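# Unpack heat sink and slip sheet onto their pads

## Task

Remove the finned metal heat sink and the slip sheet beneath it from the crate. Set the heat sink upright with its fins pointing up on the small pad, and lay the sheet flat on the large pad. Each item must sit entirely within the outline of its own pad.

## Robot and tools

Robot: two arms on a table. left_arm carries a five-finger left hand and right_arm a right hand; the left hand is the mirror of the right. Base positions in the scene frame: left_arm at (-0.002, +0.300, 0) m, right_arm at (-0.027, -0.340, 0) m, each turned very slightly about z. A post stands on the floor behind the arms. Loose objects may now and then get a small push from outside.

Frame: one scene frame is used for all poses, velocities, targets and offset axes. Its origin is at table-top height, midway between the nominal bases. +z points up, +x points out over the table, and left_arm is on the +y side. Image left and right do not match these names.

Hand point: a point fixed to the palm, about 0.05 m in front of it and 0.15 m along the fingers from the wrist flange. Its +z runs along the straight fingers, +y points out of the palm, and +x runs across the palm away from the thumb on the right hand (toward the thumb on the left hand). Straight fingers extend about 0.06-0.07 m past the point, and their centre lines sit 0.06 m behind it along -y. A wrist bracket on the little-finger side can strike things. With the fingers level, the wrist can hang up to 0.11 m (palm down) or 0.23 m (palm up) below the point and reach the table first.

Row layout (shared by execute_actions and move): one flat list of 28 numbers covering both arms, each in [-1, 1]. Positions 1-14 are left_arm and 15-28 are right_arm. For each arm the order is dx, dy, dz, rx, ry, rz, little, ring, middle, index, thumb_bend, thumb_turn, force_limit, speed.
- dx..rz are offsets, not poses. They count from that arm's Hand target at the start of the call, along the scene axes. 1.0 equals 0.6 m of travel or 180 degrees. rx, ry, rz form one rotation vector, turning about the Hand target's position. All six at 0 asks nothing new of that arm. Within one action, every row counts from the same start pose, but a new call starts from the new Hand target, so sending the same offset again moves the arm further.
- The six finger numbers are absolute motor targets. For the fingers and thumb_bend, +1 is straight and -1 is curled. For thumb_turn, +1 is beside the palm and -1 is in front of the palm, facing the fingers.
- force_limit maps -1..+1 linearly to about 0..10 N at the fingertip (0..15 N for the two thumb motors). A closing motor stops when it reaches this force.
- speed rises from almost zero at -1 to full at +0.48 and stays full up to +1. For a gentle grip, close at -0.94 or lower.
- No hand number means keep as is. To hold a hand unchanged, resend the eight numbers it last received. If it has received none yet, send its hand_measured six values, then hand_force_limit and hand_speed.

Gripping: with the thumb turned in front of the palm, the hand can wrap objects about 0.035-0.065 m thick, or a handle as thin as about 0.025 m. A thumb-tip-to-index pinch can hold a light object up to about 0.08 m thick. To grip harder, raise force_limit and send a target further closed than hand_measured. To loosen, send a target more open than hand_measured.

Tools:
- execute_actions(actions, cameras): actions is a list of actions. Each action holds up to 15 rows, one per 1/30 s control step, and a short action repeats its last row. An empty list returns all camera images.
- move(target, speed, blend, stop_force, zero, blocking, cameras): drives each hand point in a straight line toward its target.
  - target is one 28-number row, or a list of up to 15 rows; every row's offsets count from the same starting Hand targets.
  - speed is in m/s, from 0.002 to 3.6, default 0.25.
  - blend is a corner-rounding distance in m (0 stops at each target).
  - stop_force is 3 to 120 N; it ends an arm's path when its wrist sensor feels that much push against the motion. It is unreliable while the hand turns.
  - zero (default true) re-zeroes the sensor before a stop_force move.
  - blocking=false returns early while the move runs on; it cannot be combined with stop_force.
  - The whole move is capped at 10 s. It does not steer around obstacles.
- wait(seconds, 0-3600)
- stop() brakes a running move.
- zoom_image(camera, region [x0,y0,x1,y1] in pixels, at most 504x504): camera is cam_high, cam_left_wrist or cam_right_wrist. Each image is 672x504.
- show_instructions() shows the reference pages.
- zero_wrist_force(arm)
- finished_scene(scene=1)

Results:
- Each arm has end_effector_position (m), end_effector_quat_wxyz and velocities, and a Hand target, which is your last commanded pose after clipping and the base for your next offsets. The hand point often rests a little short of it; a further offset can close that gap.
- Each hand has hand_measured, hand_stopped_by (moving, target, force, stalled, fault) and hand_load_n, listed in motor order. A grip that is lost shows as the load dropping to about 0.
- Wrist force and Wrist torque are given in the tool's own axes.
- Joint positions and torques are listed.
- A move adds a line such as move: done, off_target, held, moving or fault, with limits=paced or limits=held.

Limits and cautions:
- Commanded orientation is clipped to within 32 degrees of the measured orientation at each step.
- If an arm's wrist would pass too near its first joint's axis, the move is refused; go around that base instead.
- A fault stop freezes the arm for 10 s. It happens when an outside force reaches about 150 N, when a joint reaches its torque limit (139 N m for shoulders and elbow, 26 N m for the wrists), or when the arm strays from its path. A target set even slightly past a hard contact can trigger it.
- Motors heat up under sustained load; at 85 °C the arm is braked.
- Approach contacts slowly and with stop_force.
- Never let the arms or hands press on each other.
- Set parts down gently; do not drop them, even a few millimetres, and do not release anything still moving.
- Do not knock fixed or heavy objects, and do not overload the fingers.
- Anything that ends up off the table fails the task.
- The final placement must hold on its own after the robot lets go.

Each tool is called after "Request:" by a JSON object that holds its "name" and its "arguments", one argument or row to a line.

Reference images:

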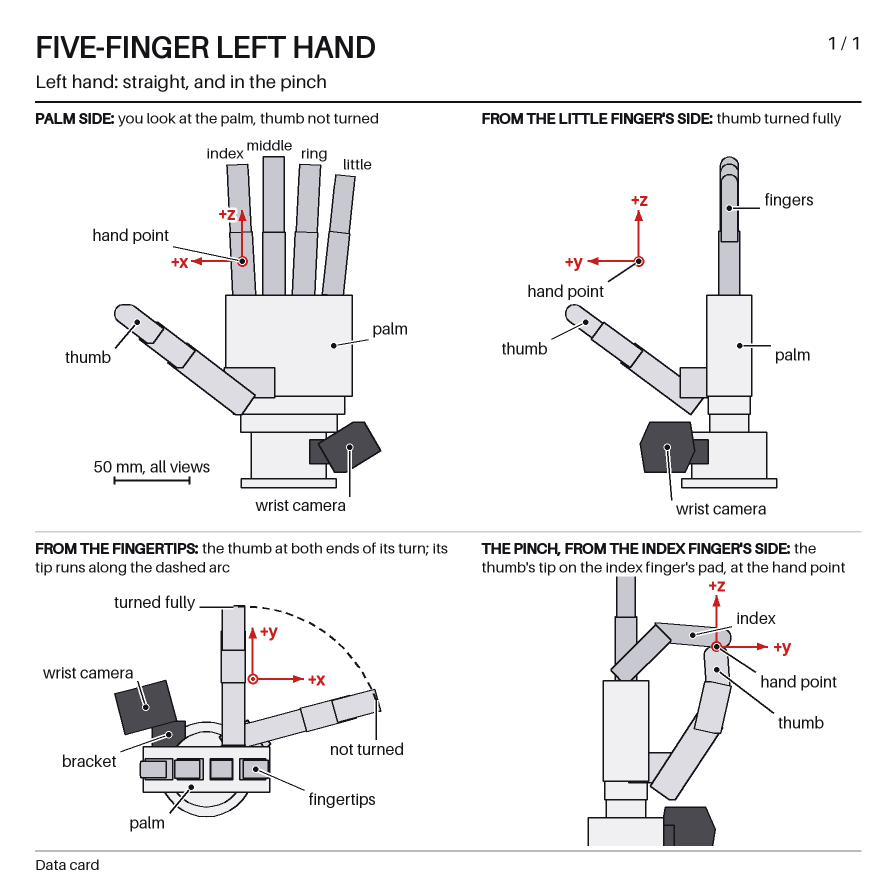

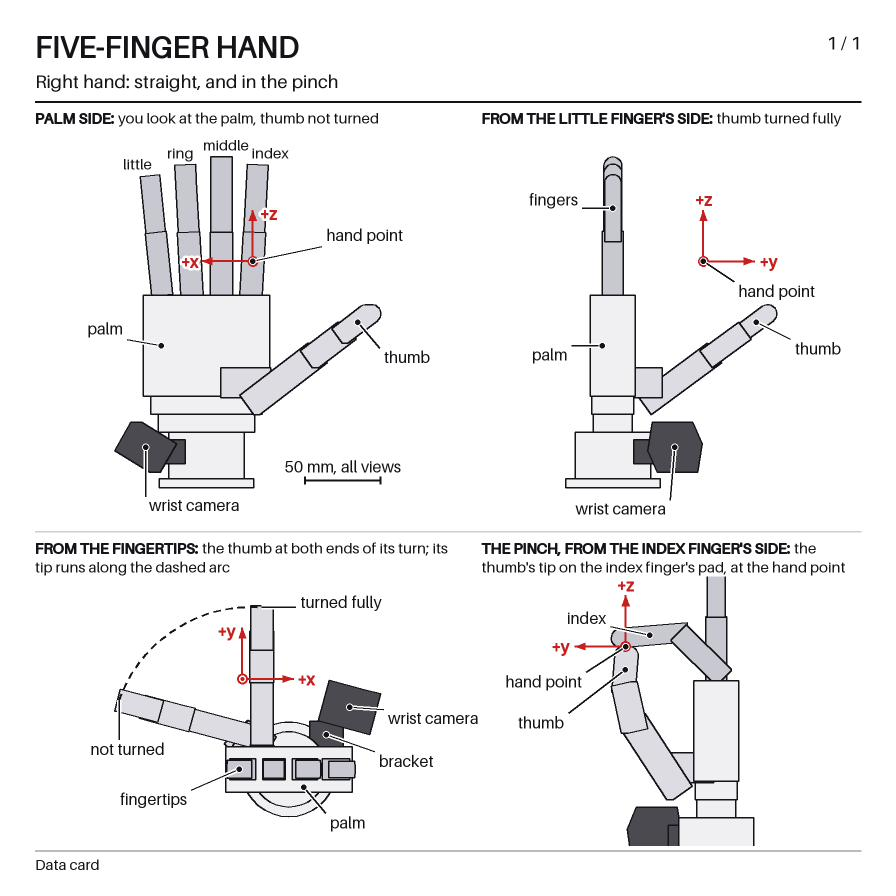

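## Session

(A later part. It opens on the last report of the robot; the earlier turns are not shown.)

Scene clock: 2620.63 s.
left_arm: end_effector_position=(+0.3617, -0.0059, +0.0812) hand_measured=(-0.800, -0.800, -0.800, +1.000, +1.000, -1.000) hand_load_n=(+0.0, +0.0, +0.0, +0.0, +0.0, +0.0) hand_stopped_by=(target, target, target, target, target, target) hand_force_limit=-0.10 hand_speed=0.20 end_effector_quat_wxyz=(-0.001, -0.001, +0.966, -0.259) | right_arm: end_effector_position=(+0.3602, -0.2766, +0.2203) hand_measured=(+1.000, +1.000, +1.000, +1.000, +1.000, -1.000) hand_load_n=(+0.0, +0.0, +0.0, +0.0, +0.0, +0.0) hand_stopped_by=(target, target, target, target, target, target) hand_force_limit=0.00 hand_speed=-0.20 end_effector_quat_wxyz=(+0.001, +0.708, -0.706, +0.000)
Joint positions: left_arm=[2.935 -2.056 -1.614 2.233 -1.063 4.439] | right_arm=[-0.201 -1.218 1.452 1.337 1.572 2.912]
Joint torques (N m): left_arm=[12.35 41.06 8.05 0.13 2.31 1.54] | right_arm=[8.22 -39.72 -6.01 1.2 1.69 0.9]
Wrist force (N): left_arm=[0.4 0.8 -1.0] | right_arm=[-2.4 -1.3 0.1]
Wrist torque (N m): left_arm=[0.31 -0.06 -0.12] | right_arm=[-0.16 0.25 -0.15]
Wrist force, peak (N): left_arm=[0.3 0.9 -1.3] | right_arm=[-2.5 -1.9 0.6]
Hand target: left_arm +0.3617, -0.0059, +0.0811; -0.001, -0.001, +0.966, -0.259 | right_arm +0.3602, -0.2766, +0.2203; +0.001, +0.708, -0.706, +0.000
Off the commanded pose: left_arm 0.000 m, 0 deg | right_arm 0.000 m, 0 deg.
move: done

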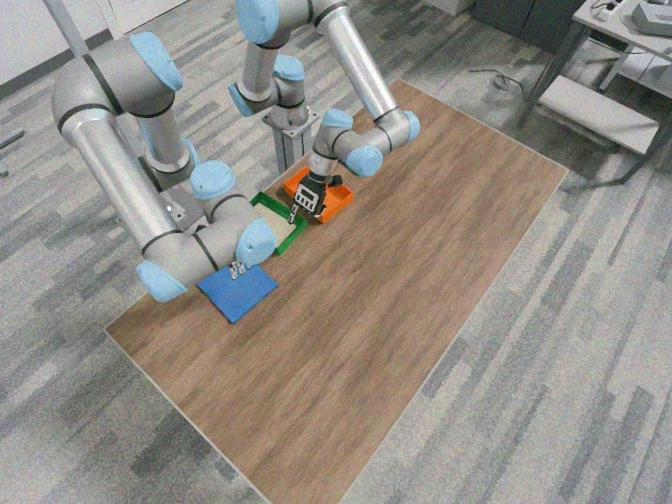

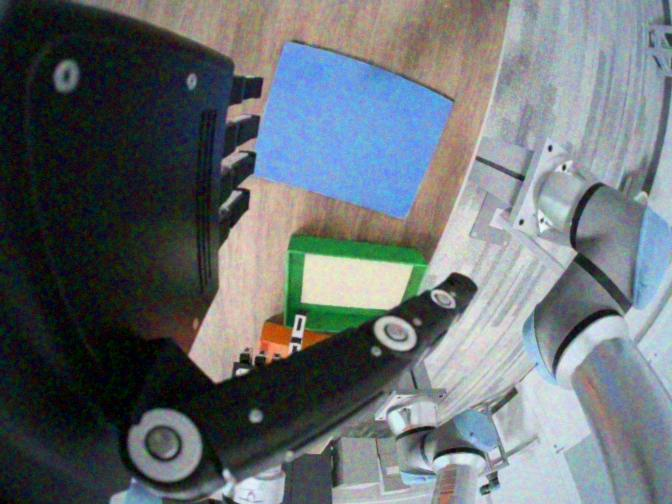

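Request:
{"name": "move", "arguments": {
  "target": [
    [0,0,0.02,0,0,0,-0.8,-0.8,-0.8,1,1,-1,-0.1,0.2,0,0,0,0,0,0,1,1,1,1,1,-1,0,-0.2],
    [0.02,-0.005,0.02,0,0,0,-0.8,-0.8,-0.8,1,1,-1,-0.1,0.2,0,0,0,0,0,0,1,1,1,1,1,-1,0,-0.2],
    [0.02,-0.005,-0.065,0,0,0,-0.8,-0.8,-0.8,1,1,-1,-0.1,0.2,0,0,0,0,0,0,1,1,1,1,1,-1,0,-0.2]
  ],
  "speed": 0.03,
  "blend": 0.004,
  "cameras": ["cam_high","cam_right_wrist"]
}}

Request:
{"name": "zoom_image", "arguments": {
  "camera": "cam_right_wrist",
  "region": [260, 220, 440, 360]
}}

Request:
{"name": "zoom_image", "arguments": {
  "camera": "cam_high",
  "region": [240, 190, 325, 265]
}}

Scene clock: 2655.33 s.
left_arm: end_effector_position=(+0.3737, -0.0089, +0.0423) hand_measured=(-0.800, -0.800, -0.800, +1.000, +1.000, -1.000) hand_load_n=(+0.0, +0.0, +0.5, +0.0, +0.0, +0.0) hand_stopped_by=(target, target, target, target, target, target) hand_force_limit=-0.10 hand_speed=0.20 end_effector_quat_wxyz=(-0.001, -0.001, +0.966, -0.259) | right_arm: end_effector_position=(+0.3602, -0.2766, +0.2203) hand_measured=(+1.000, +1.000, +1.000, +1.000, +1.000, -1.000) hand_load_n=(+0.0, +0.0, +0.0, +0.0, +0.0, +0.0) hand_stopped_by=(target, target, target, target, target, target) hand_force_limit=0.00 hand_speed=-0.20 end_effector_quat_wxyz=(+0.001, +0.708, -0.706, +0.000)
Joint positions: left_arm=[2.935 -2.13 -1.611 2.303 -1.063 4.439] | right_arm=[-0.201 -1.218 1.452 1.337 1.572 2.912]
Joint torques (N m): left_arm=[-14.15 27.29 9.87 -0.04 0.04 -2.05] | right_arm=[8.46 -40.06 -5.23 1.14 1.63 0.79]
Wrist force (N): left_arm=[0.4 0.7 -0.8] | right_arm=[-2.1 -1.7 0.5]
Wrist torque (N m): left_arm=[0.28 -0.07 -0.12] | right_arm=[-0.23 0.19 -0.13]
Wrist force, peak (N): left_arm=[0.8 0.8 -1.3] | right_arm=[-2.7 -1.5 0.7]
Hand target: left_arm +0.3737, -0.0089, +0.0421; -0.001, -0.001, +0.966, -0.259 | right_arm +0.3602, -0.2766, +0.2203; +0.001, +0.708, -0.706, +0.000
Off the commanded pose: left_arm 0.000 m, 0 deg | right_arm 0.000 m, 0 deg.
move: done

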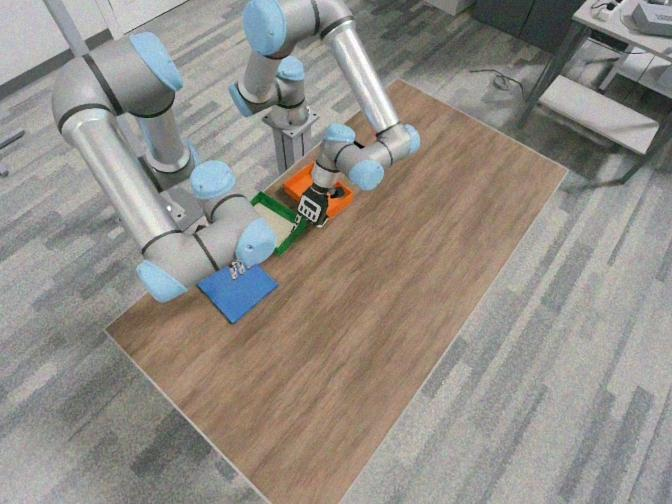

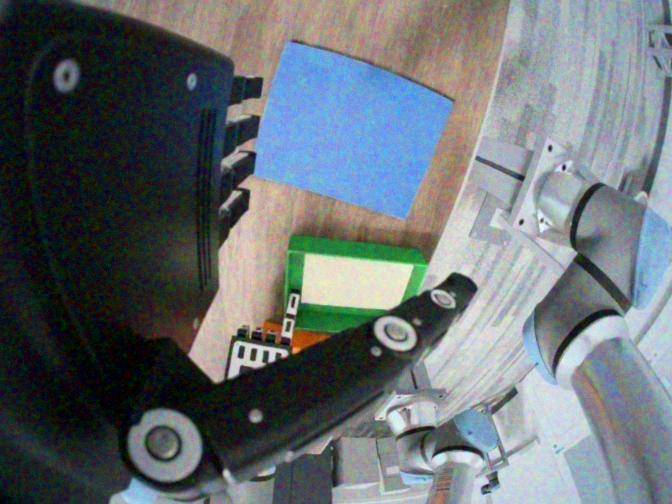

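Scaled by 2.800 from the camera's image (finer frame: 960x720).

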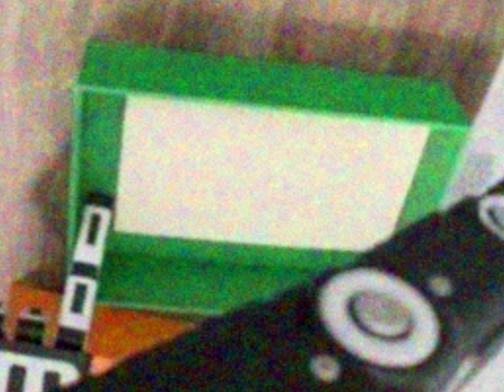

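Scaled by 5.929 from the camera's image (finer frame: 960x720).

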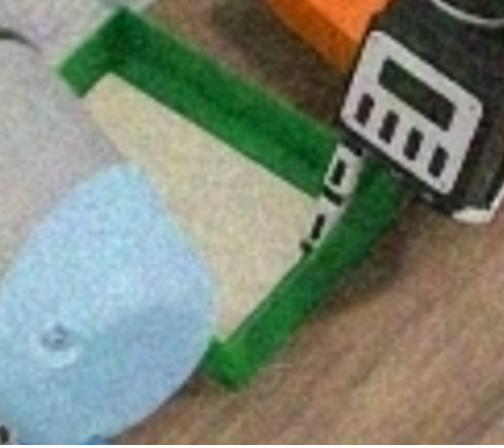

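Request:
{"name": "move", "arguments": {
  "target": [
    [0,0,-0.035,0,0,0,-0.8,-0.8,-0.8,1,1,-1,-0.1,0.2,0,0,0,0,0,0,1,1,1,1,1,-1,0,-0.2]
  ],
  "speed": 0.008,
  "stop_force": 3,
  "cameras": ["cam_high","cam_right_wrist"]
}}

Request:
{"name": "zoom_image", "arguments": {
  "camera": "cam_right_wrist",
  "region": [260, 220, 440, 360]
}}

Scene clock: 2670.00 s.
left_arm: end_effector_position=(+0.3737, -0.0089, +0.0303) hand_measured=(-0.800, -0.800, -0.800, +1.000, +1.000, -1.000) hand_load_n=(+0.0, +0.0, +0.0, +0.0, +0.0, +0.0) hand_stopped_by=(target, target, target, target, target, target) hand_force_limit=-0.10 hand_speed=0.20 end_effector_quat_wxyz=(-0.001, -0.001, +0.966, -0.259) | right_arm: end_effector_position=(+0.3602, -0.2766, +0.2203) hand_measured=(+1.000, +1.000, +1.000, +1.000, +1.000, -1.000) hand_load_n=(+0.0, +0.0, +0.0, +0.0, +0.0, +0.0) hand_stopped_by=(target, target, target, target, target, target) hand_force_limit=0.00 hand_speed=-0.20 end_effector_quat_wxyz=(+0.001, +0.708, -0.706, +0.000)
Joint positions: left_arm=[2.935 -2.146 -1.62 2.329 -1.063 4.439] | right_arm=[-0.201 -1.218 1.452 1.337 1.572 2.912]
Joint torques (N m): left_arm=[-12.51 42.21 21.22 -4.66 -0.21 -1.41] | right_arm=[8.54 -40.01 -5.35 1.18 1.65 0.74]
Wrist force (N): left_arm=[0.2 -0.6 -4.1] | right_arm=[-2.1 -1.5 0.3]
Wrist torque (N m): left_arm=[0.44 -0.10 -0.10] | right_arm=[-0.20 0.20 -0.14]
Wrist force, peak (N): left_arm=[0.0 -3.1 -9.0] | right_arm=[-2.9 -1.7 0.3]
Hand target: left_arm +0.3737, -0.0089, +0.0303; -0.001, -0.001, +0.966, -0.259 (not the last commanded pose) | right_arm +0.3602, -0.2766, +0.2203; +0.001, +0.708, -0.706, +0.000
Off the commanded pose: left_arm 0.009 m, 0 deg | right_arm 0.000 m, 0 deg.
move: contact (left_arm)

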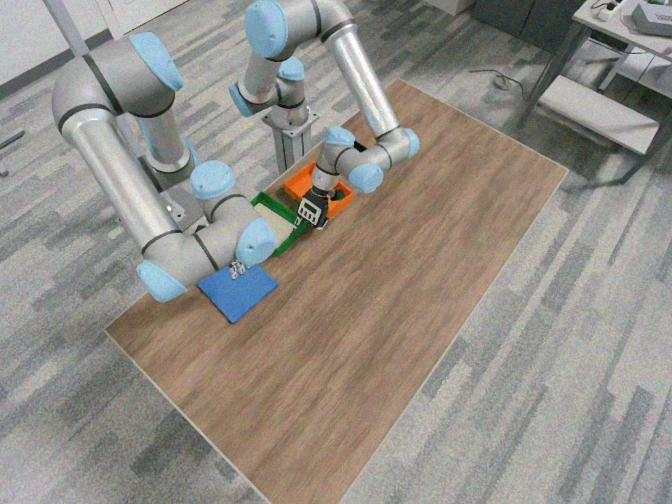

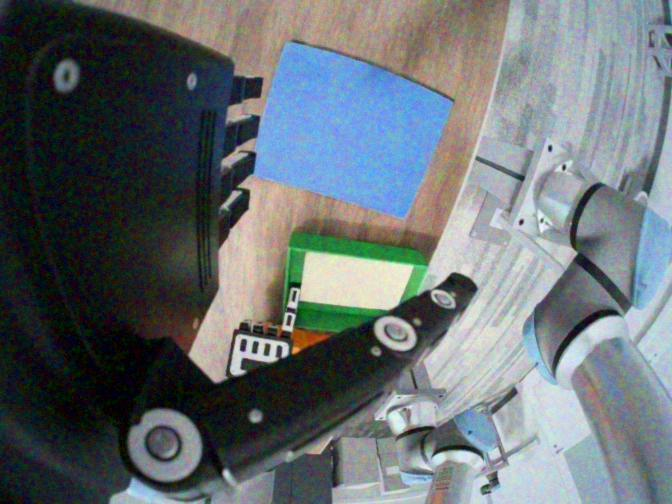

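Scaled by 2.800 from the camera's image (finer frame: 960x720).

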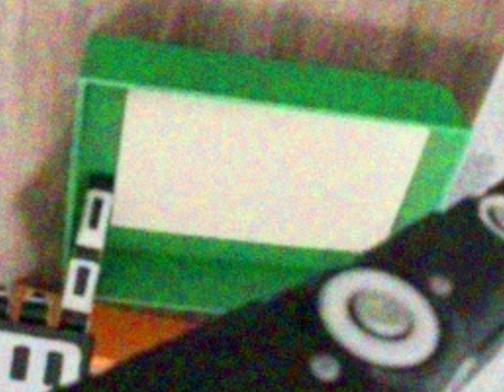

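Request:
{"name": "move", "arguments": {
  "target": [
    [0,0,0,0,0,0,-0.8,-0.8,-0.8,1,1,-1,-0.1,0.2,0.183,0.1277,-0.034,0,-0.0944,0,0.1,0.1,0.1,0.1,1,-1,0,-0.2],
    [0,0,0,0,0,0,-0.8,-0.8,-0.8,1,1,-1,-0.1,0.2,0.1163,0.225,-0.15,0,-0.0944,0,0.1,0.1,0.1,0.1,1,-1,0,-0.2]
  ],
  "speed": 0.1,
  "blend": 0.03,
  "cameras": ["all"]
}}

Request:
{"name": "zoom_image", "arguments": {
  "camera": "cam_right_wrist",
  "region": [180, 60, 500, 360]
}}

Request:
{"name": "zoom_image", "arguments": {
  "camera": "cam_high",
  "region": [230, 180, 350, 285]
}}

Scene clock: 2716.87 s.
left_arm: end_effector_position=(+0.3737, -0.0089, +0.0303) hand_measured=(-0.800, -0.800, -0.800, +1.000, +1.000, -1.000) hand_load_n=(+0.0, +0.0, +0.0, +0.0, +0.0, +0.0) hand_stopped_by=(target, target, target, target, target, target) hand_force_limit=-0.10 hand_speed=0.20 end_effector_quat_wxyz=(-0.001, -0.001, +0.966, -0.259) | right_arm: end_effector_position=(+0.4300, -0.1417, +0.1304) hand_measured=(+0.100, +0.100, +0.100, +0.100, +1.000, -1.000) hand_load_n=(+0.0, +0.0, +0.0, +0.0, +0.0, +0.0) hand_stopped_by=(target, target, target, target, target, target) hand_force_limit=0.00 hand_speed=-0.20 end_effector_quat_wxyz=(-0.104, +0.700, -0.699, +0.105)
Joint positions: left_arm=[2.935 -2.146 -1.62 2.329 -1.063 4.439] | right_arm=[0.104 -1.135 1.477 0.933 1.594 3.214]
Joint torques (N m): left_arm=[-12.74 43.12 21.28 -4.26 -0.31 -1.38] | right_arm=[6.6 -31.47 -4.16 0.09 1.69 1.29]
Wrist force (N): left_arm=[0.5 -0.5 -3.9] | right_arm=[-2.0 -1.6 0.3]
Wrist torque (N m): left_arm=[0.45 -0.13 -0.09] | right_arm=[-0.19 0.19 -0.12]
Wrist force, peak (N): left_arm=[0.2 -0.7 -4.4] | right_arm=[-2.7 -1.7 0.4]
Hand target: left_arm +0.3737, -0.0089, +0.0303; -0.001, -0.001, +0.966, -0.259 | right_arm +0.4300, -0.1416, +0.1303; -0.104, +0.700, -0.699, +0.105
Off the commanded pose: left_arm 0.000 m, 0 deg | right_arm 0.000 m, 0 deg.
move: done

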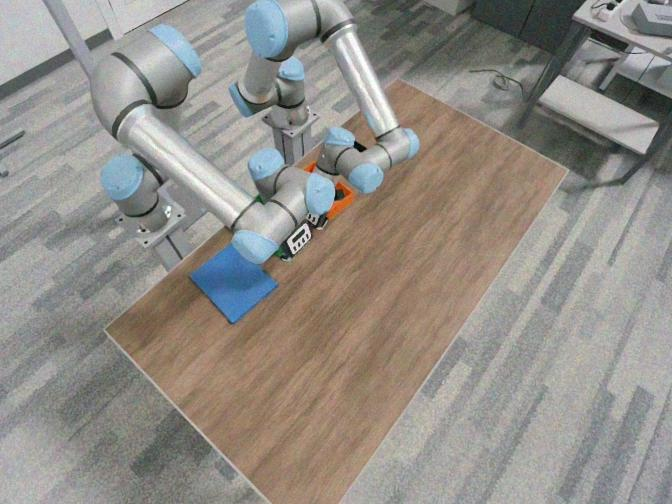

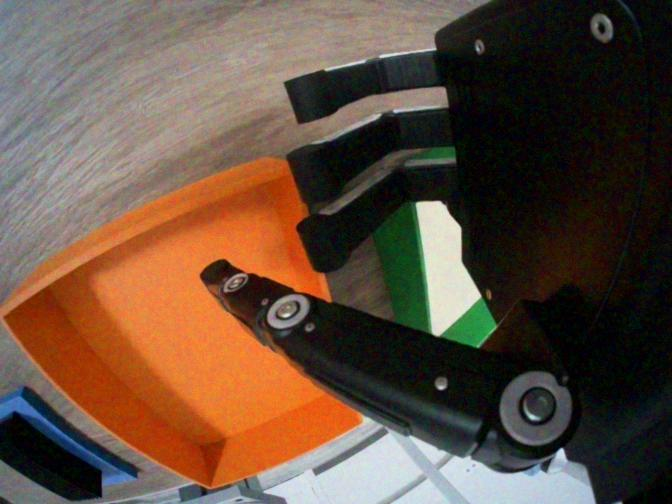

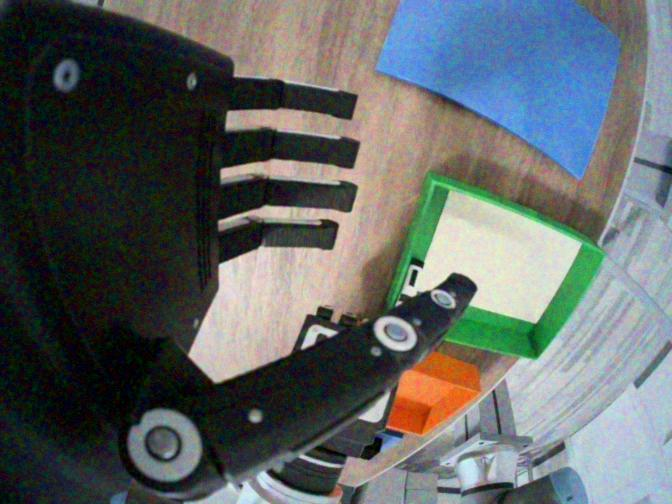

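Scaled by 1.575 from the camera's image (finer frame: 960x720).

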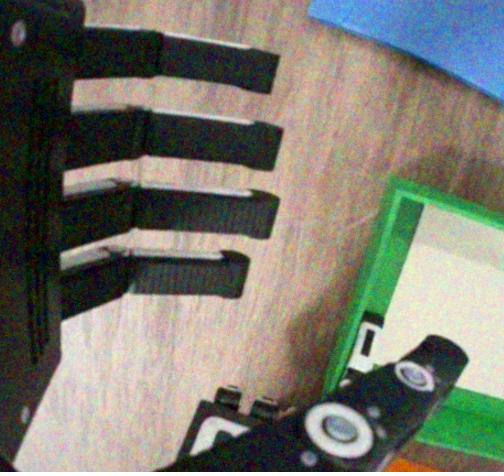

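Scaled by 4.200 from the camera's image (finer frame: 960x720).

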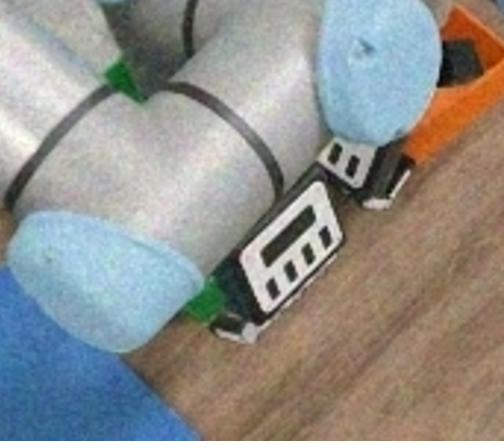

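Request:
{"name": "move", "arguments": {
  "target": [
    [0,0,0.0012,0,0,0,-0.8,-0.8,-0.8,1,1,-1,-0.1,0.2,0,0,0,0,0,0,0.1,0.1,0.1,0.1,1,-1,0,-0.2],
    [-0.0078,0,0.0012,0,0,0,-0.8,-0.8,-0.8,1,1,-1,-0.1,0.2,0,0,0,0,0,0,0.1,0.1,0.1,0.1,1,-1,0,-0.2],
    [-0.0122,0,0.0178,0,0,0,-0.8,-0.8,-0.8,1,1,-1,-0.1,0.2,0,0,0,0,0,0,0.1,0.1,0.1,0.1,1,-1,0,-0.2],
    [-0.0175,0,0.0345,0,0,0,-0.8,-0.8,-0.8,1,1,-1,-0.1,0.2,0,0,0,0,0,0,0.1,0.1,0.1,0.1,1,-1,0,-0.2],
    [-0.0235,0,0.0512,0,0,0,-0.8,-0.8,-0.8,1,1,-1,-0.1,0.2,0,0,0,0,0,0,0.1,0.1,0.1,0.1,1,-1,0,-0.2]
  ],
  "speed": 0.012,
  "blend": 0.001,
  "cameras": ["cam_right_wrist"]
}}

Request:
{"name": "zoom_image", "arguments": {
  "camera": "cam_right_wrist",
  "region": [320, 120, 620, 380]
}}

Scene clock: 2752.30 s.
left_arm: end_effector_position=(+0.3597, -0.0089, +0.0609) hand_measured=(-0.800, -0.800, -0.800, +1.000, +1.000, -1.000) hand_load_n=(+0.0, +0.0, +0.0, +0.0, +0.0, +0.0) hand_stopped_by=(target, target, target, target, target, target) hand_force_limit=-0.10 hand_speed=0.20 end_effector_quat_wxyz=(-0.001, -0.001, +0.966, -0.259) | right_arm: end_effector_position=(+0.4300, -0.1416, +0.1303) hand_measured=(+0.100, +0.100, +0.100, +0.100, +1.000, -1.000) hand_load_n=(+0.0, +0.0, +0.0, +0.0, +0.0, +0.0) hand_stopped_by=(target, target, target, target, target, target) hand_force_limit=0.00 hand_speed=-0.20 end_effector_quat_wxyz=(-0.104, +0.700, -0.699, +0.105)
Joint positions: left_arm=[2.928 -2.08 -1.635 2.282 -1.064 4.431] | right_arm=[0.104 -1.135 1.477 0.933 1.594 3.214]
Joint torques (N m): left_arm=[-14.7 43.13 8.43 -4.45 -1.05 -2.05] | right_arm=[9.01 -33.7 -4.94 0.33 1.73 1.19]
Wrist force (N): left_arm=[-0.6 0.9 -0.9] | right_arm=[-2.0 -1.9 0.1]
Wrist torque (N m): left_arm=[0.31 0.03 -0.11] | right_arm=[-0.22 0.18 -0.13]
Wrist force, peak (N): left_arm=[-0.1 -0.4 -4.5] | right_arm=[-2.5 -1.8 0.1]
Hand target: left_arm +0.3596, -0.0089, +0.0610; -0.001, -0.001, +0.966, -0.259 | right_arm +0.4300, -0.1416, +0.1303; -0.104, +0.700, -0.699, +0.105
Off the commanded pose: left_arm 0.000 m, 0 deg | right_arm 0.000 m, 0 deg.
move: done; blend cut to 0.0004 m at target 1

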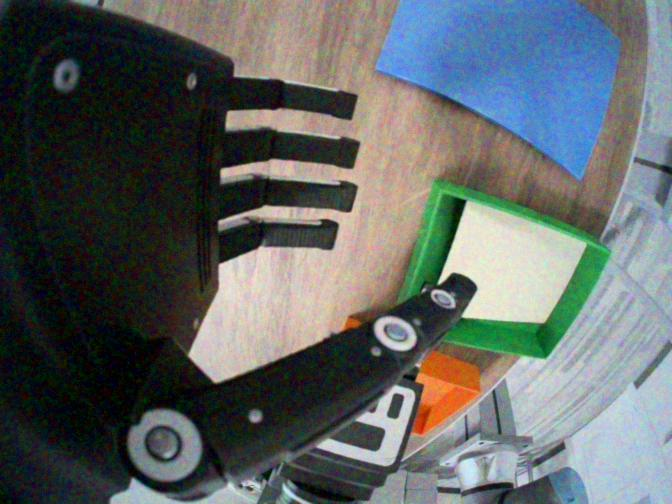

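Scaled by 1.680 from the camera's image (finer frame: 960x720).

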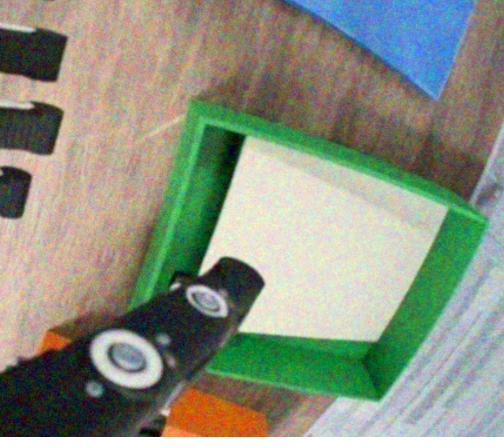

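Request:
{"name": "move", "arguments": {
  "target": [
    [-0.0068,0,0.0167,0,0,0,-0.8,-0.8,-0.8,1,1,-1,-0.1,0.2,0,0,0,0,0,0,0.1,0.1,0.1,0.1,1,-1,0,-0.2],
    [-0.0145,0,0.0333,0,0,0,-0.8,-0.8,-0.8,1,1,-1,-0.1,0.2,0,0,0,0,0,0,0.1,0.1,0.1,0.1,1,-1,0,-0.2]
  ],
  "speed": 0.012,
  "blend": 0.001,
  "cameras": ["cam_right_wrist"]
}}

Request:
{"name": "zoom_image", "arguments": {
  "camera": "cam_right_wrist",
  "region": [320, 120, 620, 380]
}}

Scene clock: 2767.93 s.
left_arm: end_effector_position=(+0.3510, -0.0089, +0.0809) hand_measured=(-0.800, -0.800, -0.800, +1.000, +1.000, -1.000) hand_load_n=(+0.0, +0.0, +0.0, +0.0, +0.0, +0.0) hand_stopped_by=(target, target, target, target, target, target) hand_force_limit=-0.10 hand_speed=0.20 end_effector_quat_wxyz=(-0.001, -0.001, +0.966, -0.259) | right_arm: end_effector_position=(+0.4300, -0.1416, +0.1303) hand_measured=(+0.100, +0.100, +0.100, +0.100, +1.000, -1.000) hand_load_n=(+0.0, +0.0, +0.0, +0.0, +0.0, +0.0) hand_stopped_by=(target, target, target, target, target, target) hand_force_limit=0.00 hand_speed=-0.20 end_effector_quat_wxyz=(-0.104, +0.700, -0.699, +0.105)
Joint positions: left_arm=[2.923 -2.039 -1.64 2.248 -1.065 4.425] | right_arm=[0.104 -1.135 1.477 0.933 1.594 3.214]
Joint torques (N m): left_arm=[-14.2 40.57 8.49 -5.06 -0.87 -2.29] | right_arm=[8.39 -36.09 -4.13 0.48 1.61 1.22]
Wrist force (N): left_arm=[0.0 0.6 -1.1] | right_arm=[-1.9 -1.7 0.0]
Wrist torque (N m): left_arm=[0.28 -0.05 -0.05] | right_arm=[-0.18 0.18 -0.12]
Wrist force, peak (N): left_arm=[-0.3 1.2 -1.3] | right_arm=[-2.4 -2.1 0.2]
Hand target: left_arm +0.3509, -0.0089, +0.0810; -0.001, -0.001, +0.966, -0.259 | right_arm +0.4300, -0.1416, +0.1303; -0.104, +0.700, -0.699, +0.105
Off the commanded pose: left_arm 0.000 m, 0 deg | right_arm 0.000 m, 0 deg.
move: done

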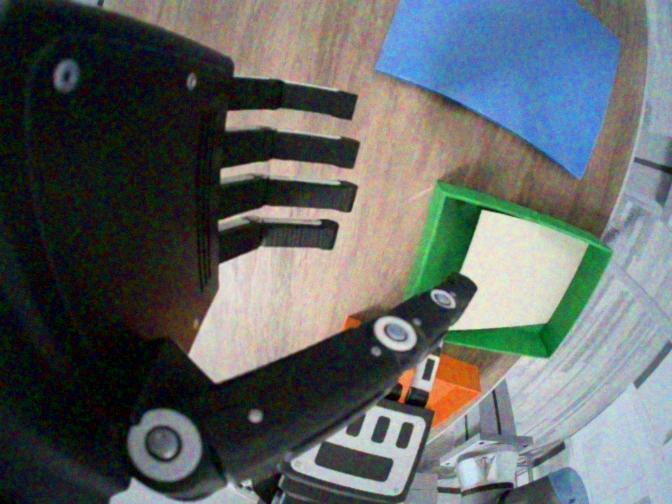

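Scaled by 1.680 from the camera's image (finer frame: 960x720).

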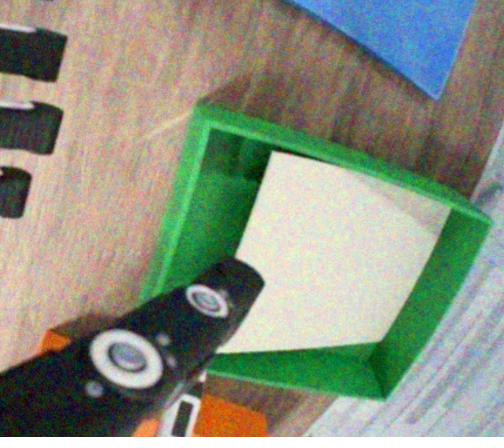

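Request:
{"name": "move", "arguments": {
  "target": [
    [0,0,0,0,0,0,-0.8,-0.8,-0.8,1,1,-1,-0.1,0.2,-0.075,0.021,-0.0805,0,0,0,0.1,0.1,0.1,0.1,1,-1,0,-0.2]
  ],
  "speed": 0.04,
  "cameras": ["all"]
}}

Request:
{"name": "zoom_image", "arguments": {
  "camera": "cam_right_wrist",
  "region": [230, 80, 530, 380]
}}

Request:
{"name": "zoom_image", "arguments": {
  "camera": "cam_high",
  "region": [230, 180, 350, 285]
}}

Scene clock: 2821.37 s.
left_arm: end_effector_position=(+0.3509, -0.0089, +0.0810) hand_measured=(-0.800, -0.800, -0.800, +1.000, +1.000, -1.000) hand_load_n=(+0.0, +0.0, +0.0, +0.0, +0.0, +0.0) hand_stopped_by=(target, target, target, target, target, target) hand_force_limit=-0.10 hand_speed=0.20 end_effector_quat_wxyz=(-0.001, -0.001, +0.966, -0.259) | right_arm: end_effector_position=(+0.3850, -0.1290, +0.0821) hand_measured=(+0.100, +0.100, +0.100, +0.100, +1.000, -1.000) hand_load_n=(+0.0, +0.0, +0.0, +0.0, +0.0, +0.0) hand_stopped_by=(target, target, target, target, target, target) hand_force_limit=0.00 hand_speed=-0.20 end_effector_quat_wxyz=(-0.104, +0.700, -0.699, +0.105)
Joint positions: left_arm=[2.923 -2.039 -1.64 2.248 -1.065 4.425] | right_arm=[0.143 -1.171 1.666 0.782 1.606 3.251]
Joint torques (N m): left_arm=[-15.77 39.88 8.01 -5.03 -0.95 -2.06] | right_arm=[7.54 -44.77 -2.7 0.58 1.79 1.07]
Wrist force (N): left_arm=[-0.2 0.7 -0.7] | right_arm=[-2.1 -1.3 0.4]
Wrist torque (N m): left_arm=[0.27 -0.01 -0.07] | right_arm=[-0.15 0.19 -0.12]
Wrist force, peak (N): left_arm=[-0.5 1.1 -1.2] | right_arm=[-2.2 -2.1 -0.1]
Hand target: left_arm +0.3509, -0.0089, +0.0810; -0.001, -0.001, +0.966, -0.259 | right_arm +0.3850, -0.1290, +0.0820; -0.104, +0.700, -0.699, +0.105
Off the commanded pose: left_arm 0.000 m, 0 deg | right_arm 0.000 m, 0 deg.
move: done

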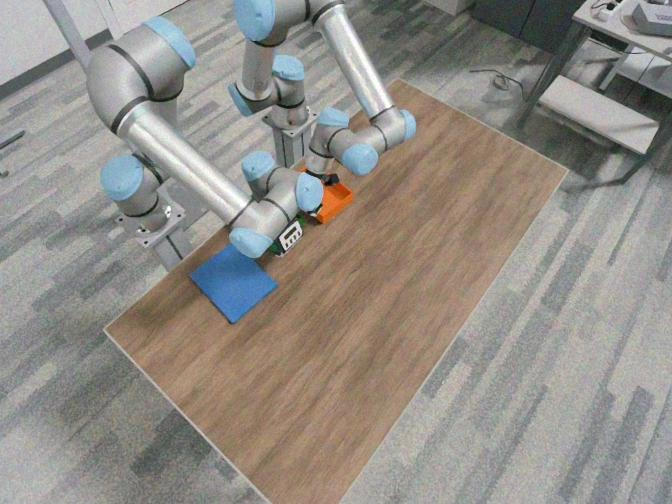

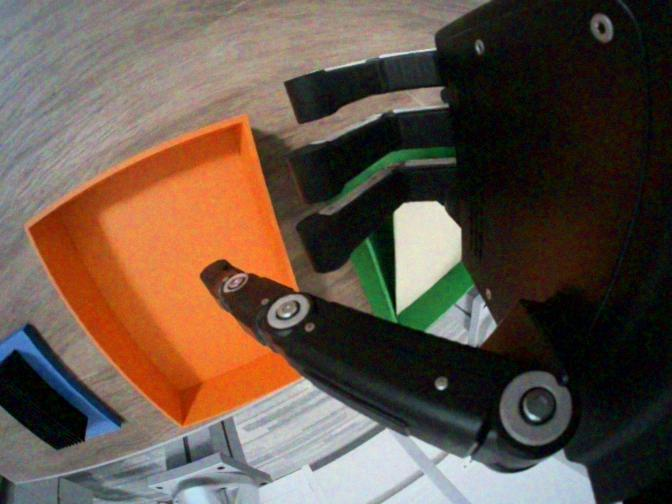

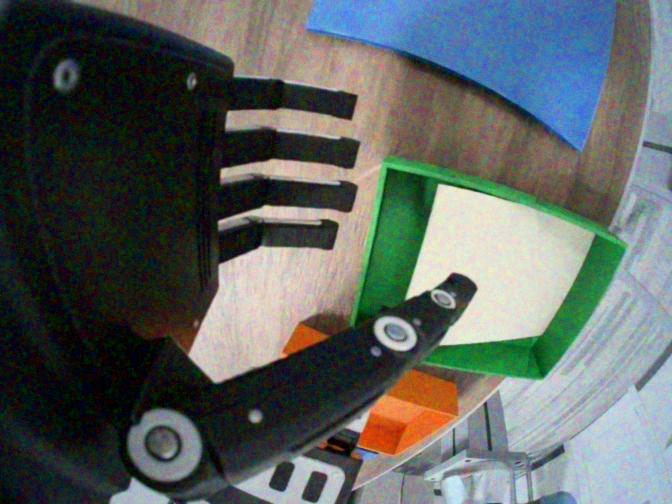

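Scaled by 1.680 from the camera's image (finer frame: 960x720).

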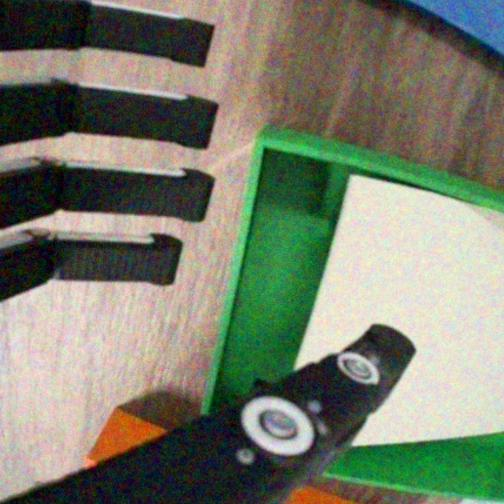

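Scaled by 4.200 from the camera's image (finer frame: 960x720).

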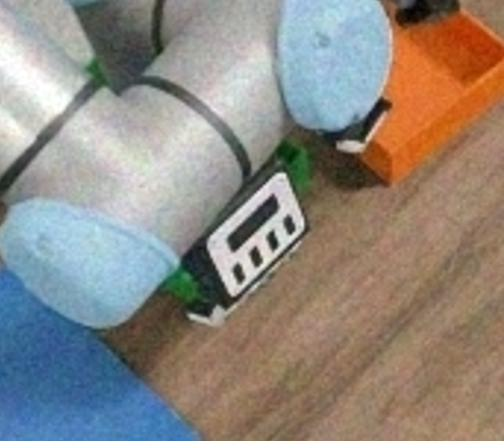

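Request:
{"name": "move", "arguments": {
  "target": [
    [0,0,0,0,0,0,-0.8,-0.8,-0.8,1,1,-1,-0.1,0.2,-0.0517,0,-0.015,0,0,0,0.1,0.1,0.1,0.1,1,-1,0,-0.2],
    [0,0,0,0,0,0,-0.8,-0.8,-0.8,1,1,-1,-0.1,0.2,-0.0783,0,-0.035,0,0,0,0.1,0.1,0.1,0.1,1,-1,0,-0.2],
    [0,0,0,0,0,0,-0.8,-0.8,-0.8,1,1,-1,-0.1,0.2,-0.1042,0,-0.0492,0,0,0,0.1,0.1,0.1,0.1,1,-1,0,-0.2]
  ],
  "speed": 0.02,
  "stop_force": 4,
  "blend": 0.003,
  "cameras": ["all"]
}}

Request:
{"name": "zoom_image", "arguments": {
  "camera": "cam_right_wrist",
  "region": [200, 50, 560, 400]
}}

Scene clock: 2850.97 s.
left_arm: end_effector_position=(+0.3509, -0.0089, +0.0810) hand_measured=(-0.800, -0.800, -0.800, +1.000, +1.000, -1.000) hand_load_n=(+0.0, +0.0, +0.0, -0.5, +0.0, +0.0) hand_stopped_by=(target, target, target, target, target, target) hand_force_limit=-0.10 hand_speed=0.20 end_effector_quat_wxyz=(-0.001, -0.001, +0.966, -0.259) | right_arm: end_effector_position=(+0.3508, -0.1290, +0.0706) hand_measured=(+0.100, +0.100, +0.100, +0.100, +1.000, -1.000) hand_load_n=(-0.5, -2.5, +0.0, +0.0, +0.0, +0.0) hand_stopped_by=(target, target, target, target, target, target) hand_force_limit=0.00 hand_speed=-0.20 end_effector_quat_wxyz=(-0.104, +0.700, -0.699, +0.105)
Joint positions: left_arm=[2.923 -2.039 -1.64 2.248 -1.065 4.425] | right_arm=[0.154 -1.224 1.777 0.724 1.609 3.261]
Joint torques (N m): left_arm=[-15.46 40.67 8.99 -4.76 -1.07 -2.39] | right_arm=[-9.18 -24.49 -27.69 2.97 -1.36 -1.24]
Wrist force (N): left_arm=[0.3 0.7 -1.0] | right_arm=[-2.5 -1.5 -2.3]
Wrist torque (N m): left_arm=[0.27 -0.05 -0.05] | right_arm=[-0.14 0.31 -0.12]
Wrist force, peak (N): left_arm=[0.2 1.1 -1.3] | right_arm=[-1.6 -4.1 -5.4]
Hand target: left_arm +0.3509, -0.0089, +0.0810; -0.001, -0.001, +0.966, -0.259 | right_arm +0.3508, -0.1290, +0.0706; -0.104, +0.700, -0.699, +0.105 (not the last commanded pose)
Off the commanded pose: left_arm 0.000 m, 0 deg | right_arm 0.034 m, 0 deg.
move: contact (right_arm); path passed 1 of 3 targets

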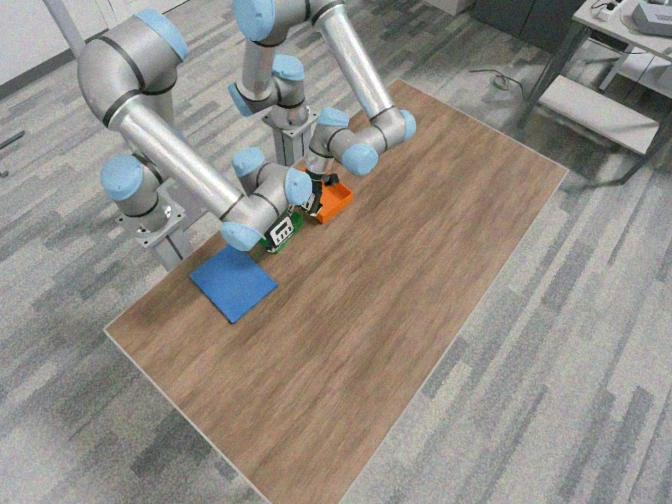

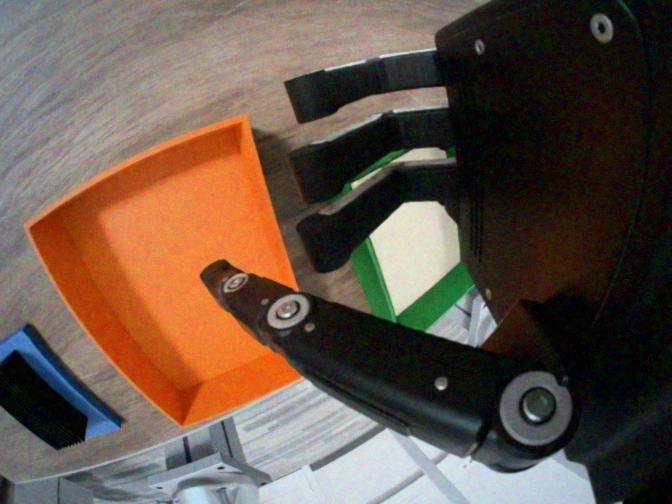

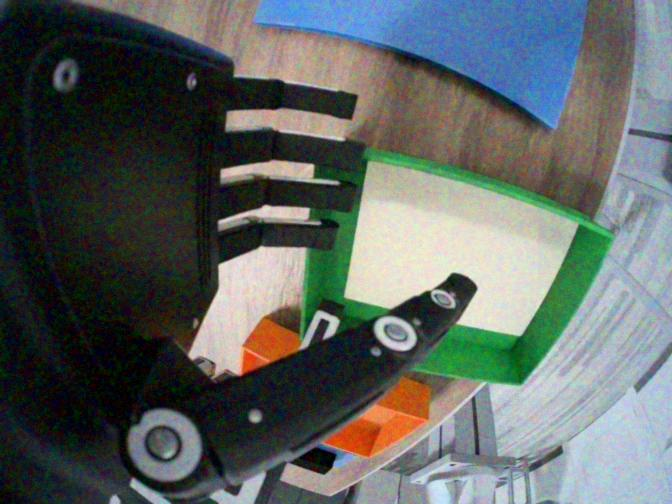

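Scaled by 1.400 from the camera's image (finer frame: 960x720).

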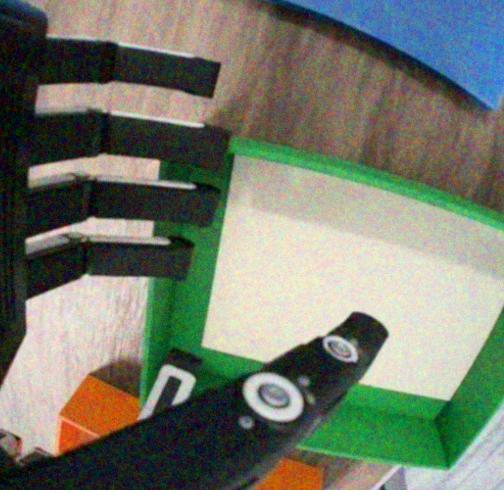

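Request:
{"name": "move", "arguments": {
  "target": [
    [0,0,0,0,0,0,-0.8,-0.8,-0.8,1,1,-1,-0.1,0.2,0.02,0,0.03,0,0,0,0.1,0.1,0.1,0.1,1,-1,0,-0.2],
    [0,0,0.03,0,0,0,-0.8,-0.8,-0.8,1,1,-1,-0.1,0.2,0.12,0.0,0.1,0,0,0,-0.9,0.1,0.1,0.1,1,-1,0,-0.2]
  ],
  "speed": 0.08,
  "blend": 0.005,
  "cameras": ["all"]
}}

Request:
{"name": "zoom_image", "arguments": {
  "camera": "cam_right_wrist",
  "region": [320, 120, 640, 400]
}}

Scene clock: 2880.07 s.
left_arm: end_effector_position=(+0.3509, -0.0089, +0.0990) hand_measured=(-0.800, -0.800, -0.800, +1.000, +1.000, -1.000) hand_load_n=(+0.0, +0.5, +0.0, +0.0, +0.0, +0.0) hand_stopped_by=(target, target, target, target, target, target) hand_force_limit=-0.10 hand_speed=0.20 end_effector_quat_wxyz=(-0.001, -0.001, +0.966, -0.259) | right_arm: end_effector_position=(+0.4228, -0.1290, +0.1306) hand_measured=(-0.900, +0.100, +0.100, +0.100, +1.000, -1.000) hand_load_n=(+0.0, +0.0, +0.0, +0.0, +0.0, +0.0) hand_stopped_by=(target, target, target, target, target, target) hand_force_limit=0.00 hand_speed=-0.20 end_effector_quat_wxyz=(-0.104, +0.700, -0.699, +0.105)
Joint positions: left_arm=[2.923 -2.018 -1.619 2.207 -1.065 4.425] | right_arm=[0.134 -1.139 1.484 0.932 1.603 3.242]
Joint torques (N m): left_arm=[-13.33 40.72 23.34 -4.8 -0.7 0.04] | right_arm=[-8.46 -30.24 -30.16 3.36 1.15 -1.67]
Wrist force (N): left_arm=[0.5 1.0 -1.2] | right_arm=[-2.2 -1.4 0.5]
Wrist torque (N m): left_arm=[0.35 -0.07 -0.03] | right_arm=[-0.18 0.21 0.07]
Wrist force, peak (N): left_arm=[0.7 0.9 -1.2] | right_arm=[-3.1 -1.6 -2.6]
Hand target: left_arm +0.3509, -0.0089, +0.0990; -0.001, -0.001, +0.966, -0.259 | right_arm +0.4228, -0.1290, +0.1306; -0.104, +0.700, -0.699, +0.105
Off the commanded pose: left_arm 0.000 m, 0 deg | right_arm 0.000 m, 0 deg.
move: done

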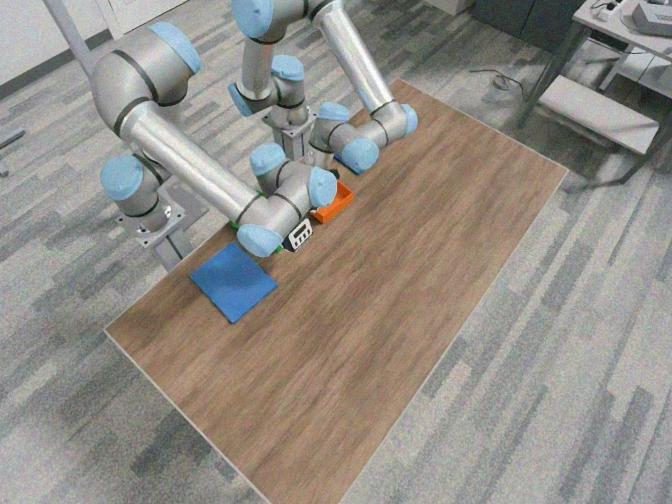

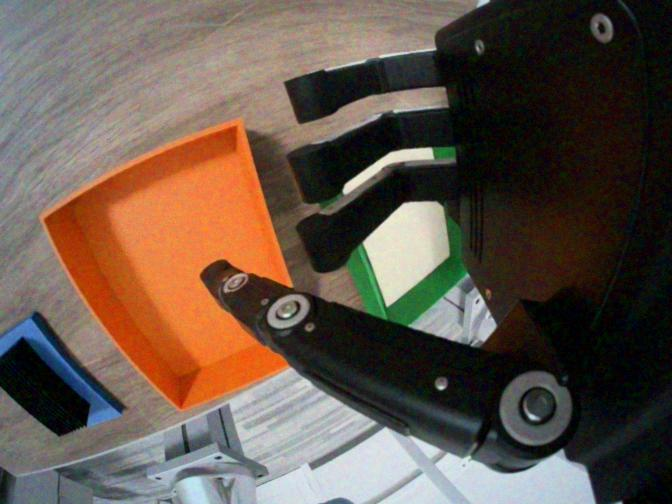

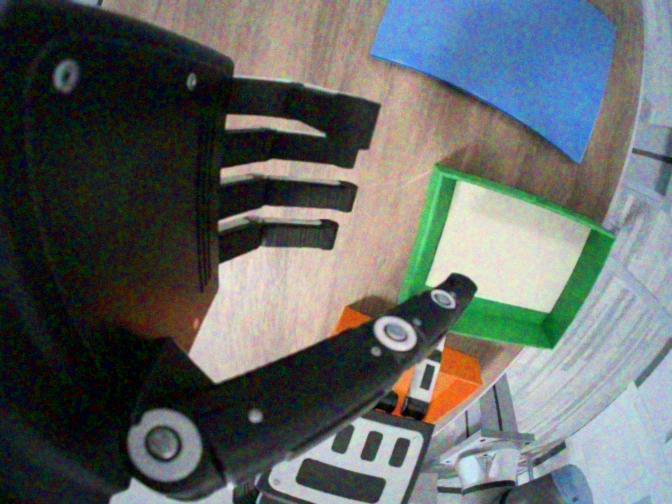

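Scaled by 1.575 from the camera's image (finer frame: 960x720).

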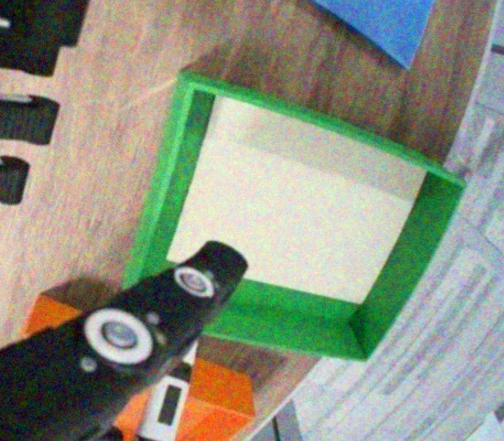

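Request:
{"name": "move", "arguments": {
  "target": [
    [0.0152,0.028,0,0,0,0,-0.8,-0.8,-0.8,1,1,-1,-0.1,0.2,0,0,0,0,0,0,-0.9,0.1,0.1,0.1,1,-1,0,-0.2],
    [0.0152,0.028,-0.09,0,0,0,-0.8,-0.8,-0.8,1,1,-1,-0.1,0.2,0,0,0,0,0,0,-0.9,0.1,0.1,0.1,1,-1,0,-0.2]
  ],
  "speed": 0.04,
  "blend": 0.002,
  "cameras": ["cam_right_wrist"]
}}

Request:
{"name": "zoom_image", "arguments": {
  "camera": "cam_right_wrist",
  "region": [360, 160, 520, 340]
}}

Scene clock: 2925.17 s.
left_arm: end_effector_position=(+0.3600, +0.0079, +0.0451) hand_measured=(-0.800, -0.800, -0.800, +1.000, +1.000, -1.000) hand_load_n=(+0.0, +0.0, +0.0, +0.0, +0.0, +0.0) hand_stopped_by=(target, target, target, target, target, target) hand_force_limit=-0.10 hand_speed=0.20 end_effector_quat_wxyz=(-0.001, -0.001, +0.966, -0.259) | right_arm: end_effector_position=(+0.4228, -0.1290, +0.1306) hand_measured=(-0.900, +0.100, +0.100, +0.100, +1.000, -1.000) hand_load_n=(+0.0, +0.0, +0.0, +0.0, +0.0, +0.0) hand_stopped_by=(target, target, target, target, target, target) hand_force_limit=0.00 hand_speed=-0.20 end_effector_quat_wxyz=(-0.104, +0.700, -0.699, +0.105)
Joint positions: left_arm=[2.965 -2.088 -1.677 2.311 -1.059 4.474] | right_arm=[0.134 -1.139 1.484 0.932 1.603 3.242]
Joint torques (N m): left_arm=[11.98 24.32 5.84 0.03 2.07 0.1] | right_arm=[-8.72 -30.44 -30.16 3.28 1.28 -1.51]
Wrist force (N): left_arm=[0.8 0.5 -1.0] | right_arm=[-2.0 -1.9 0.3]
Wrist torque (N m): left_arm=[0.28 -0.08 -0.09] | right_arm=[-0.24 0.19 0.07]
Wrist force, peak (N): left_arm=[0.4 0.4 -1.6] | right_arm=[-2.5 -2.3 0.6]
Hand target: left_arm +0.3600, +0.0079, +0.0450; -0.001, -0.001, +0.966, -0.259 | right_arm +0.4228, -0.1290, +0.1306; -0.104, +0.700, -0.699, +0.105
Off the commanded pose: left_arm 0.000 m, 0 deg | right_arm 0.000 m, 0 deg.
move: done

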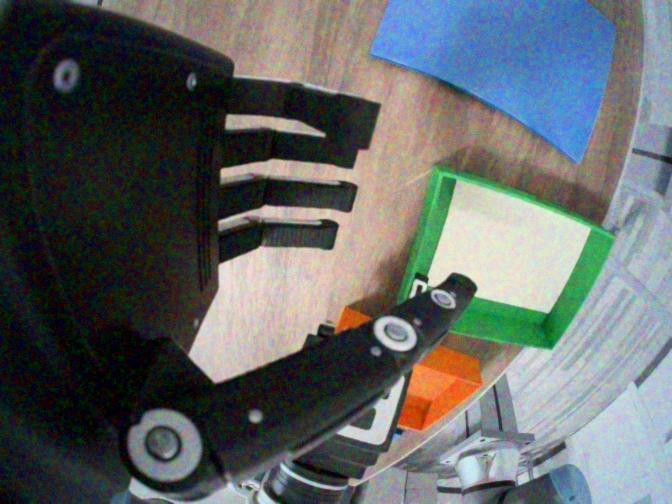

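Scaled by 2.800 from the camera's image (finer frame: 960x720).

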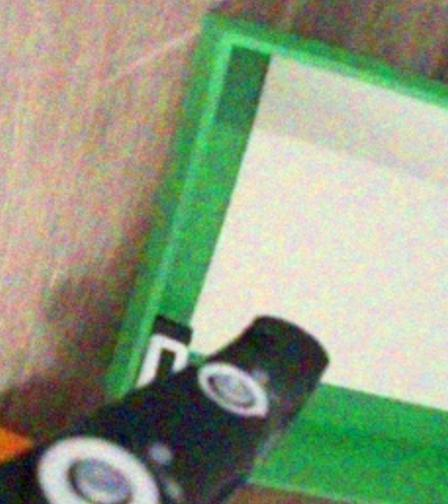

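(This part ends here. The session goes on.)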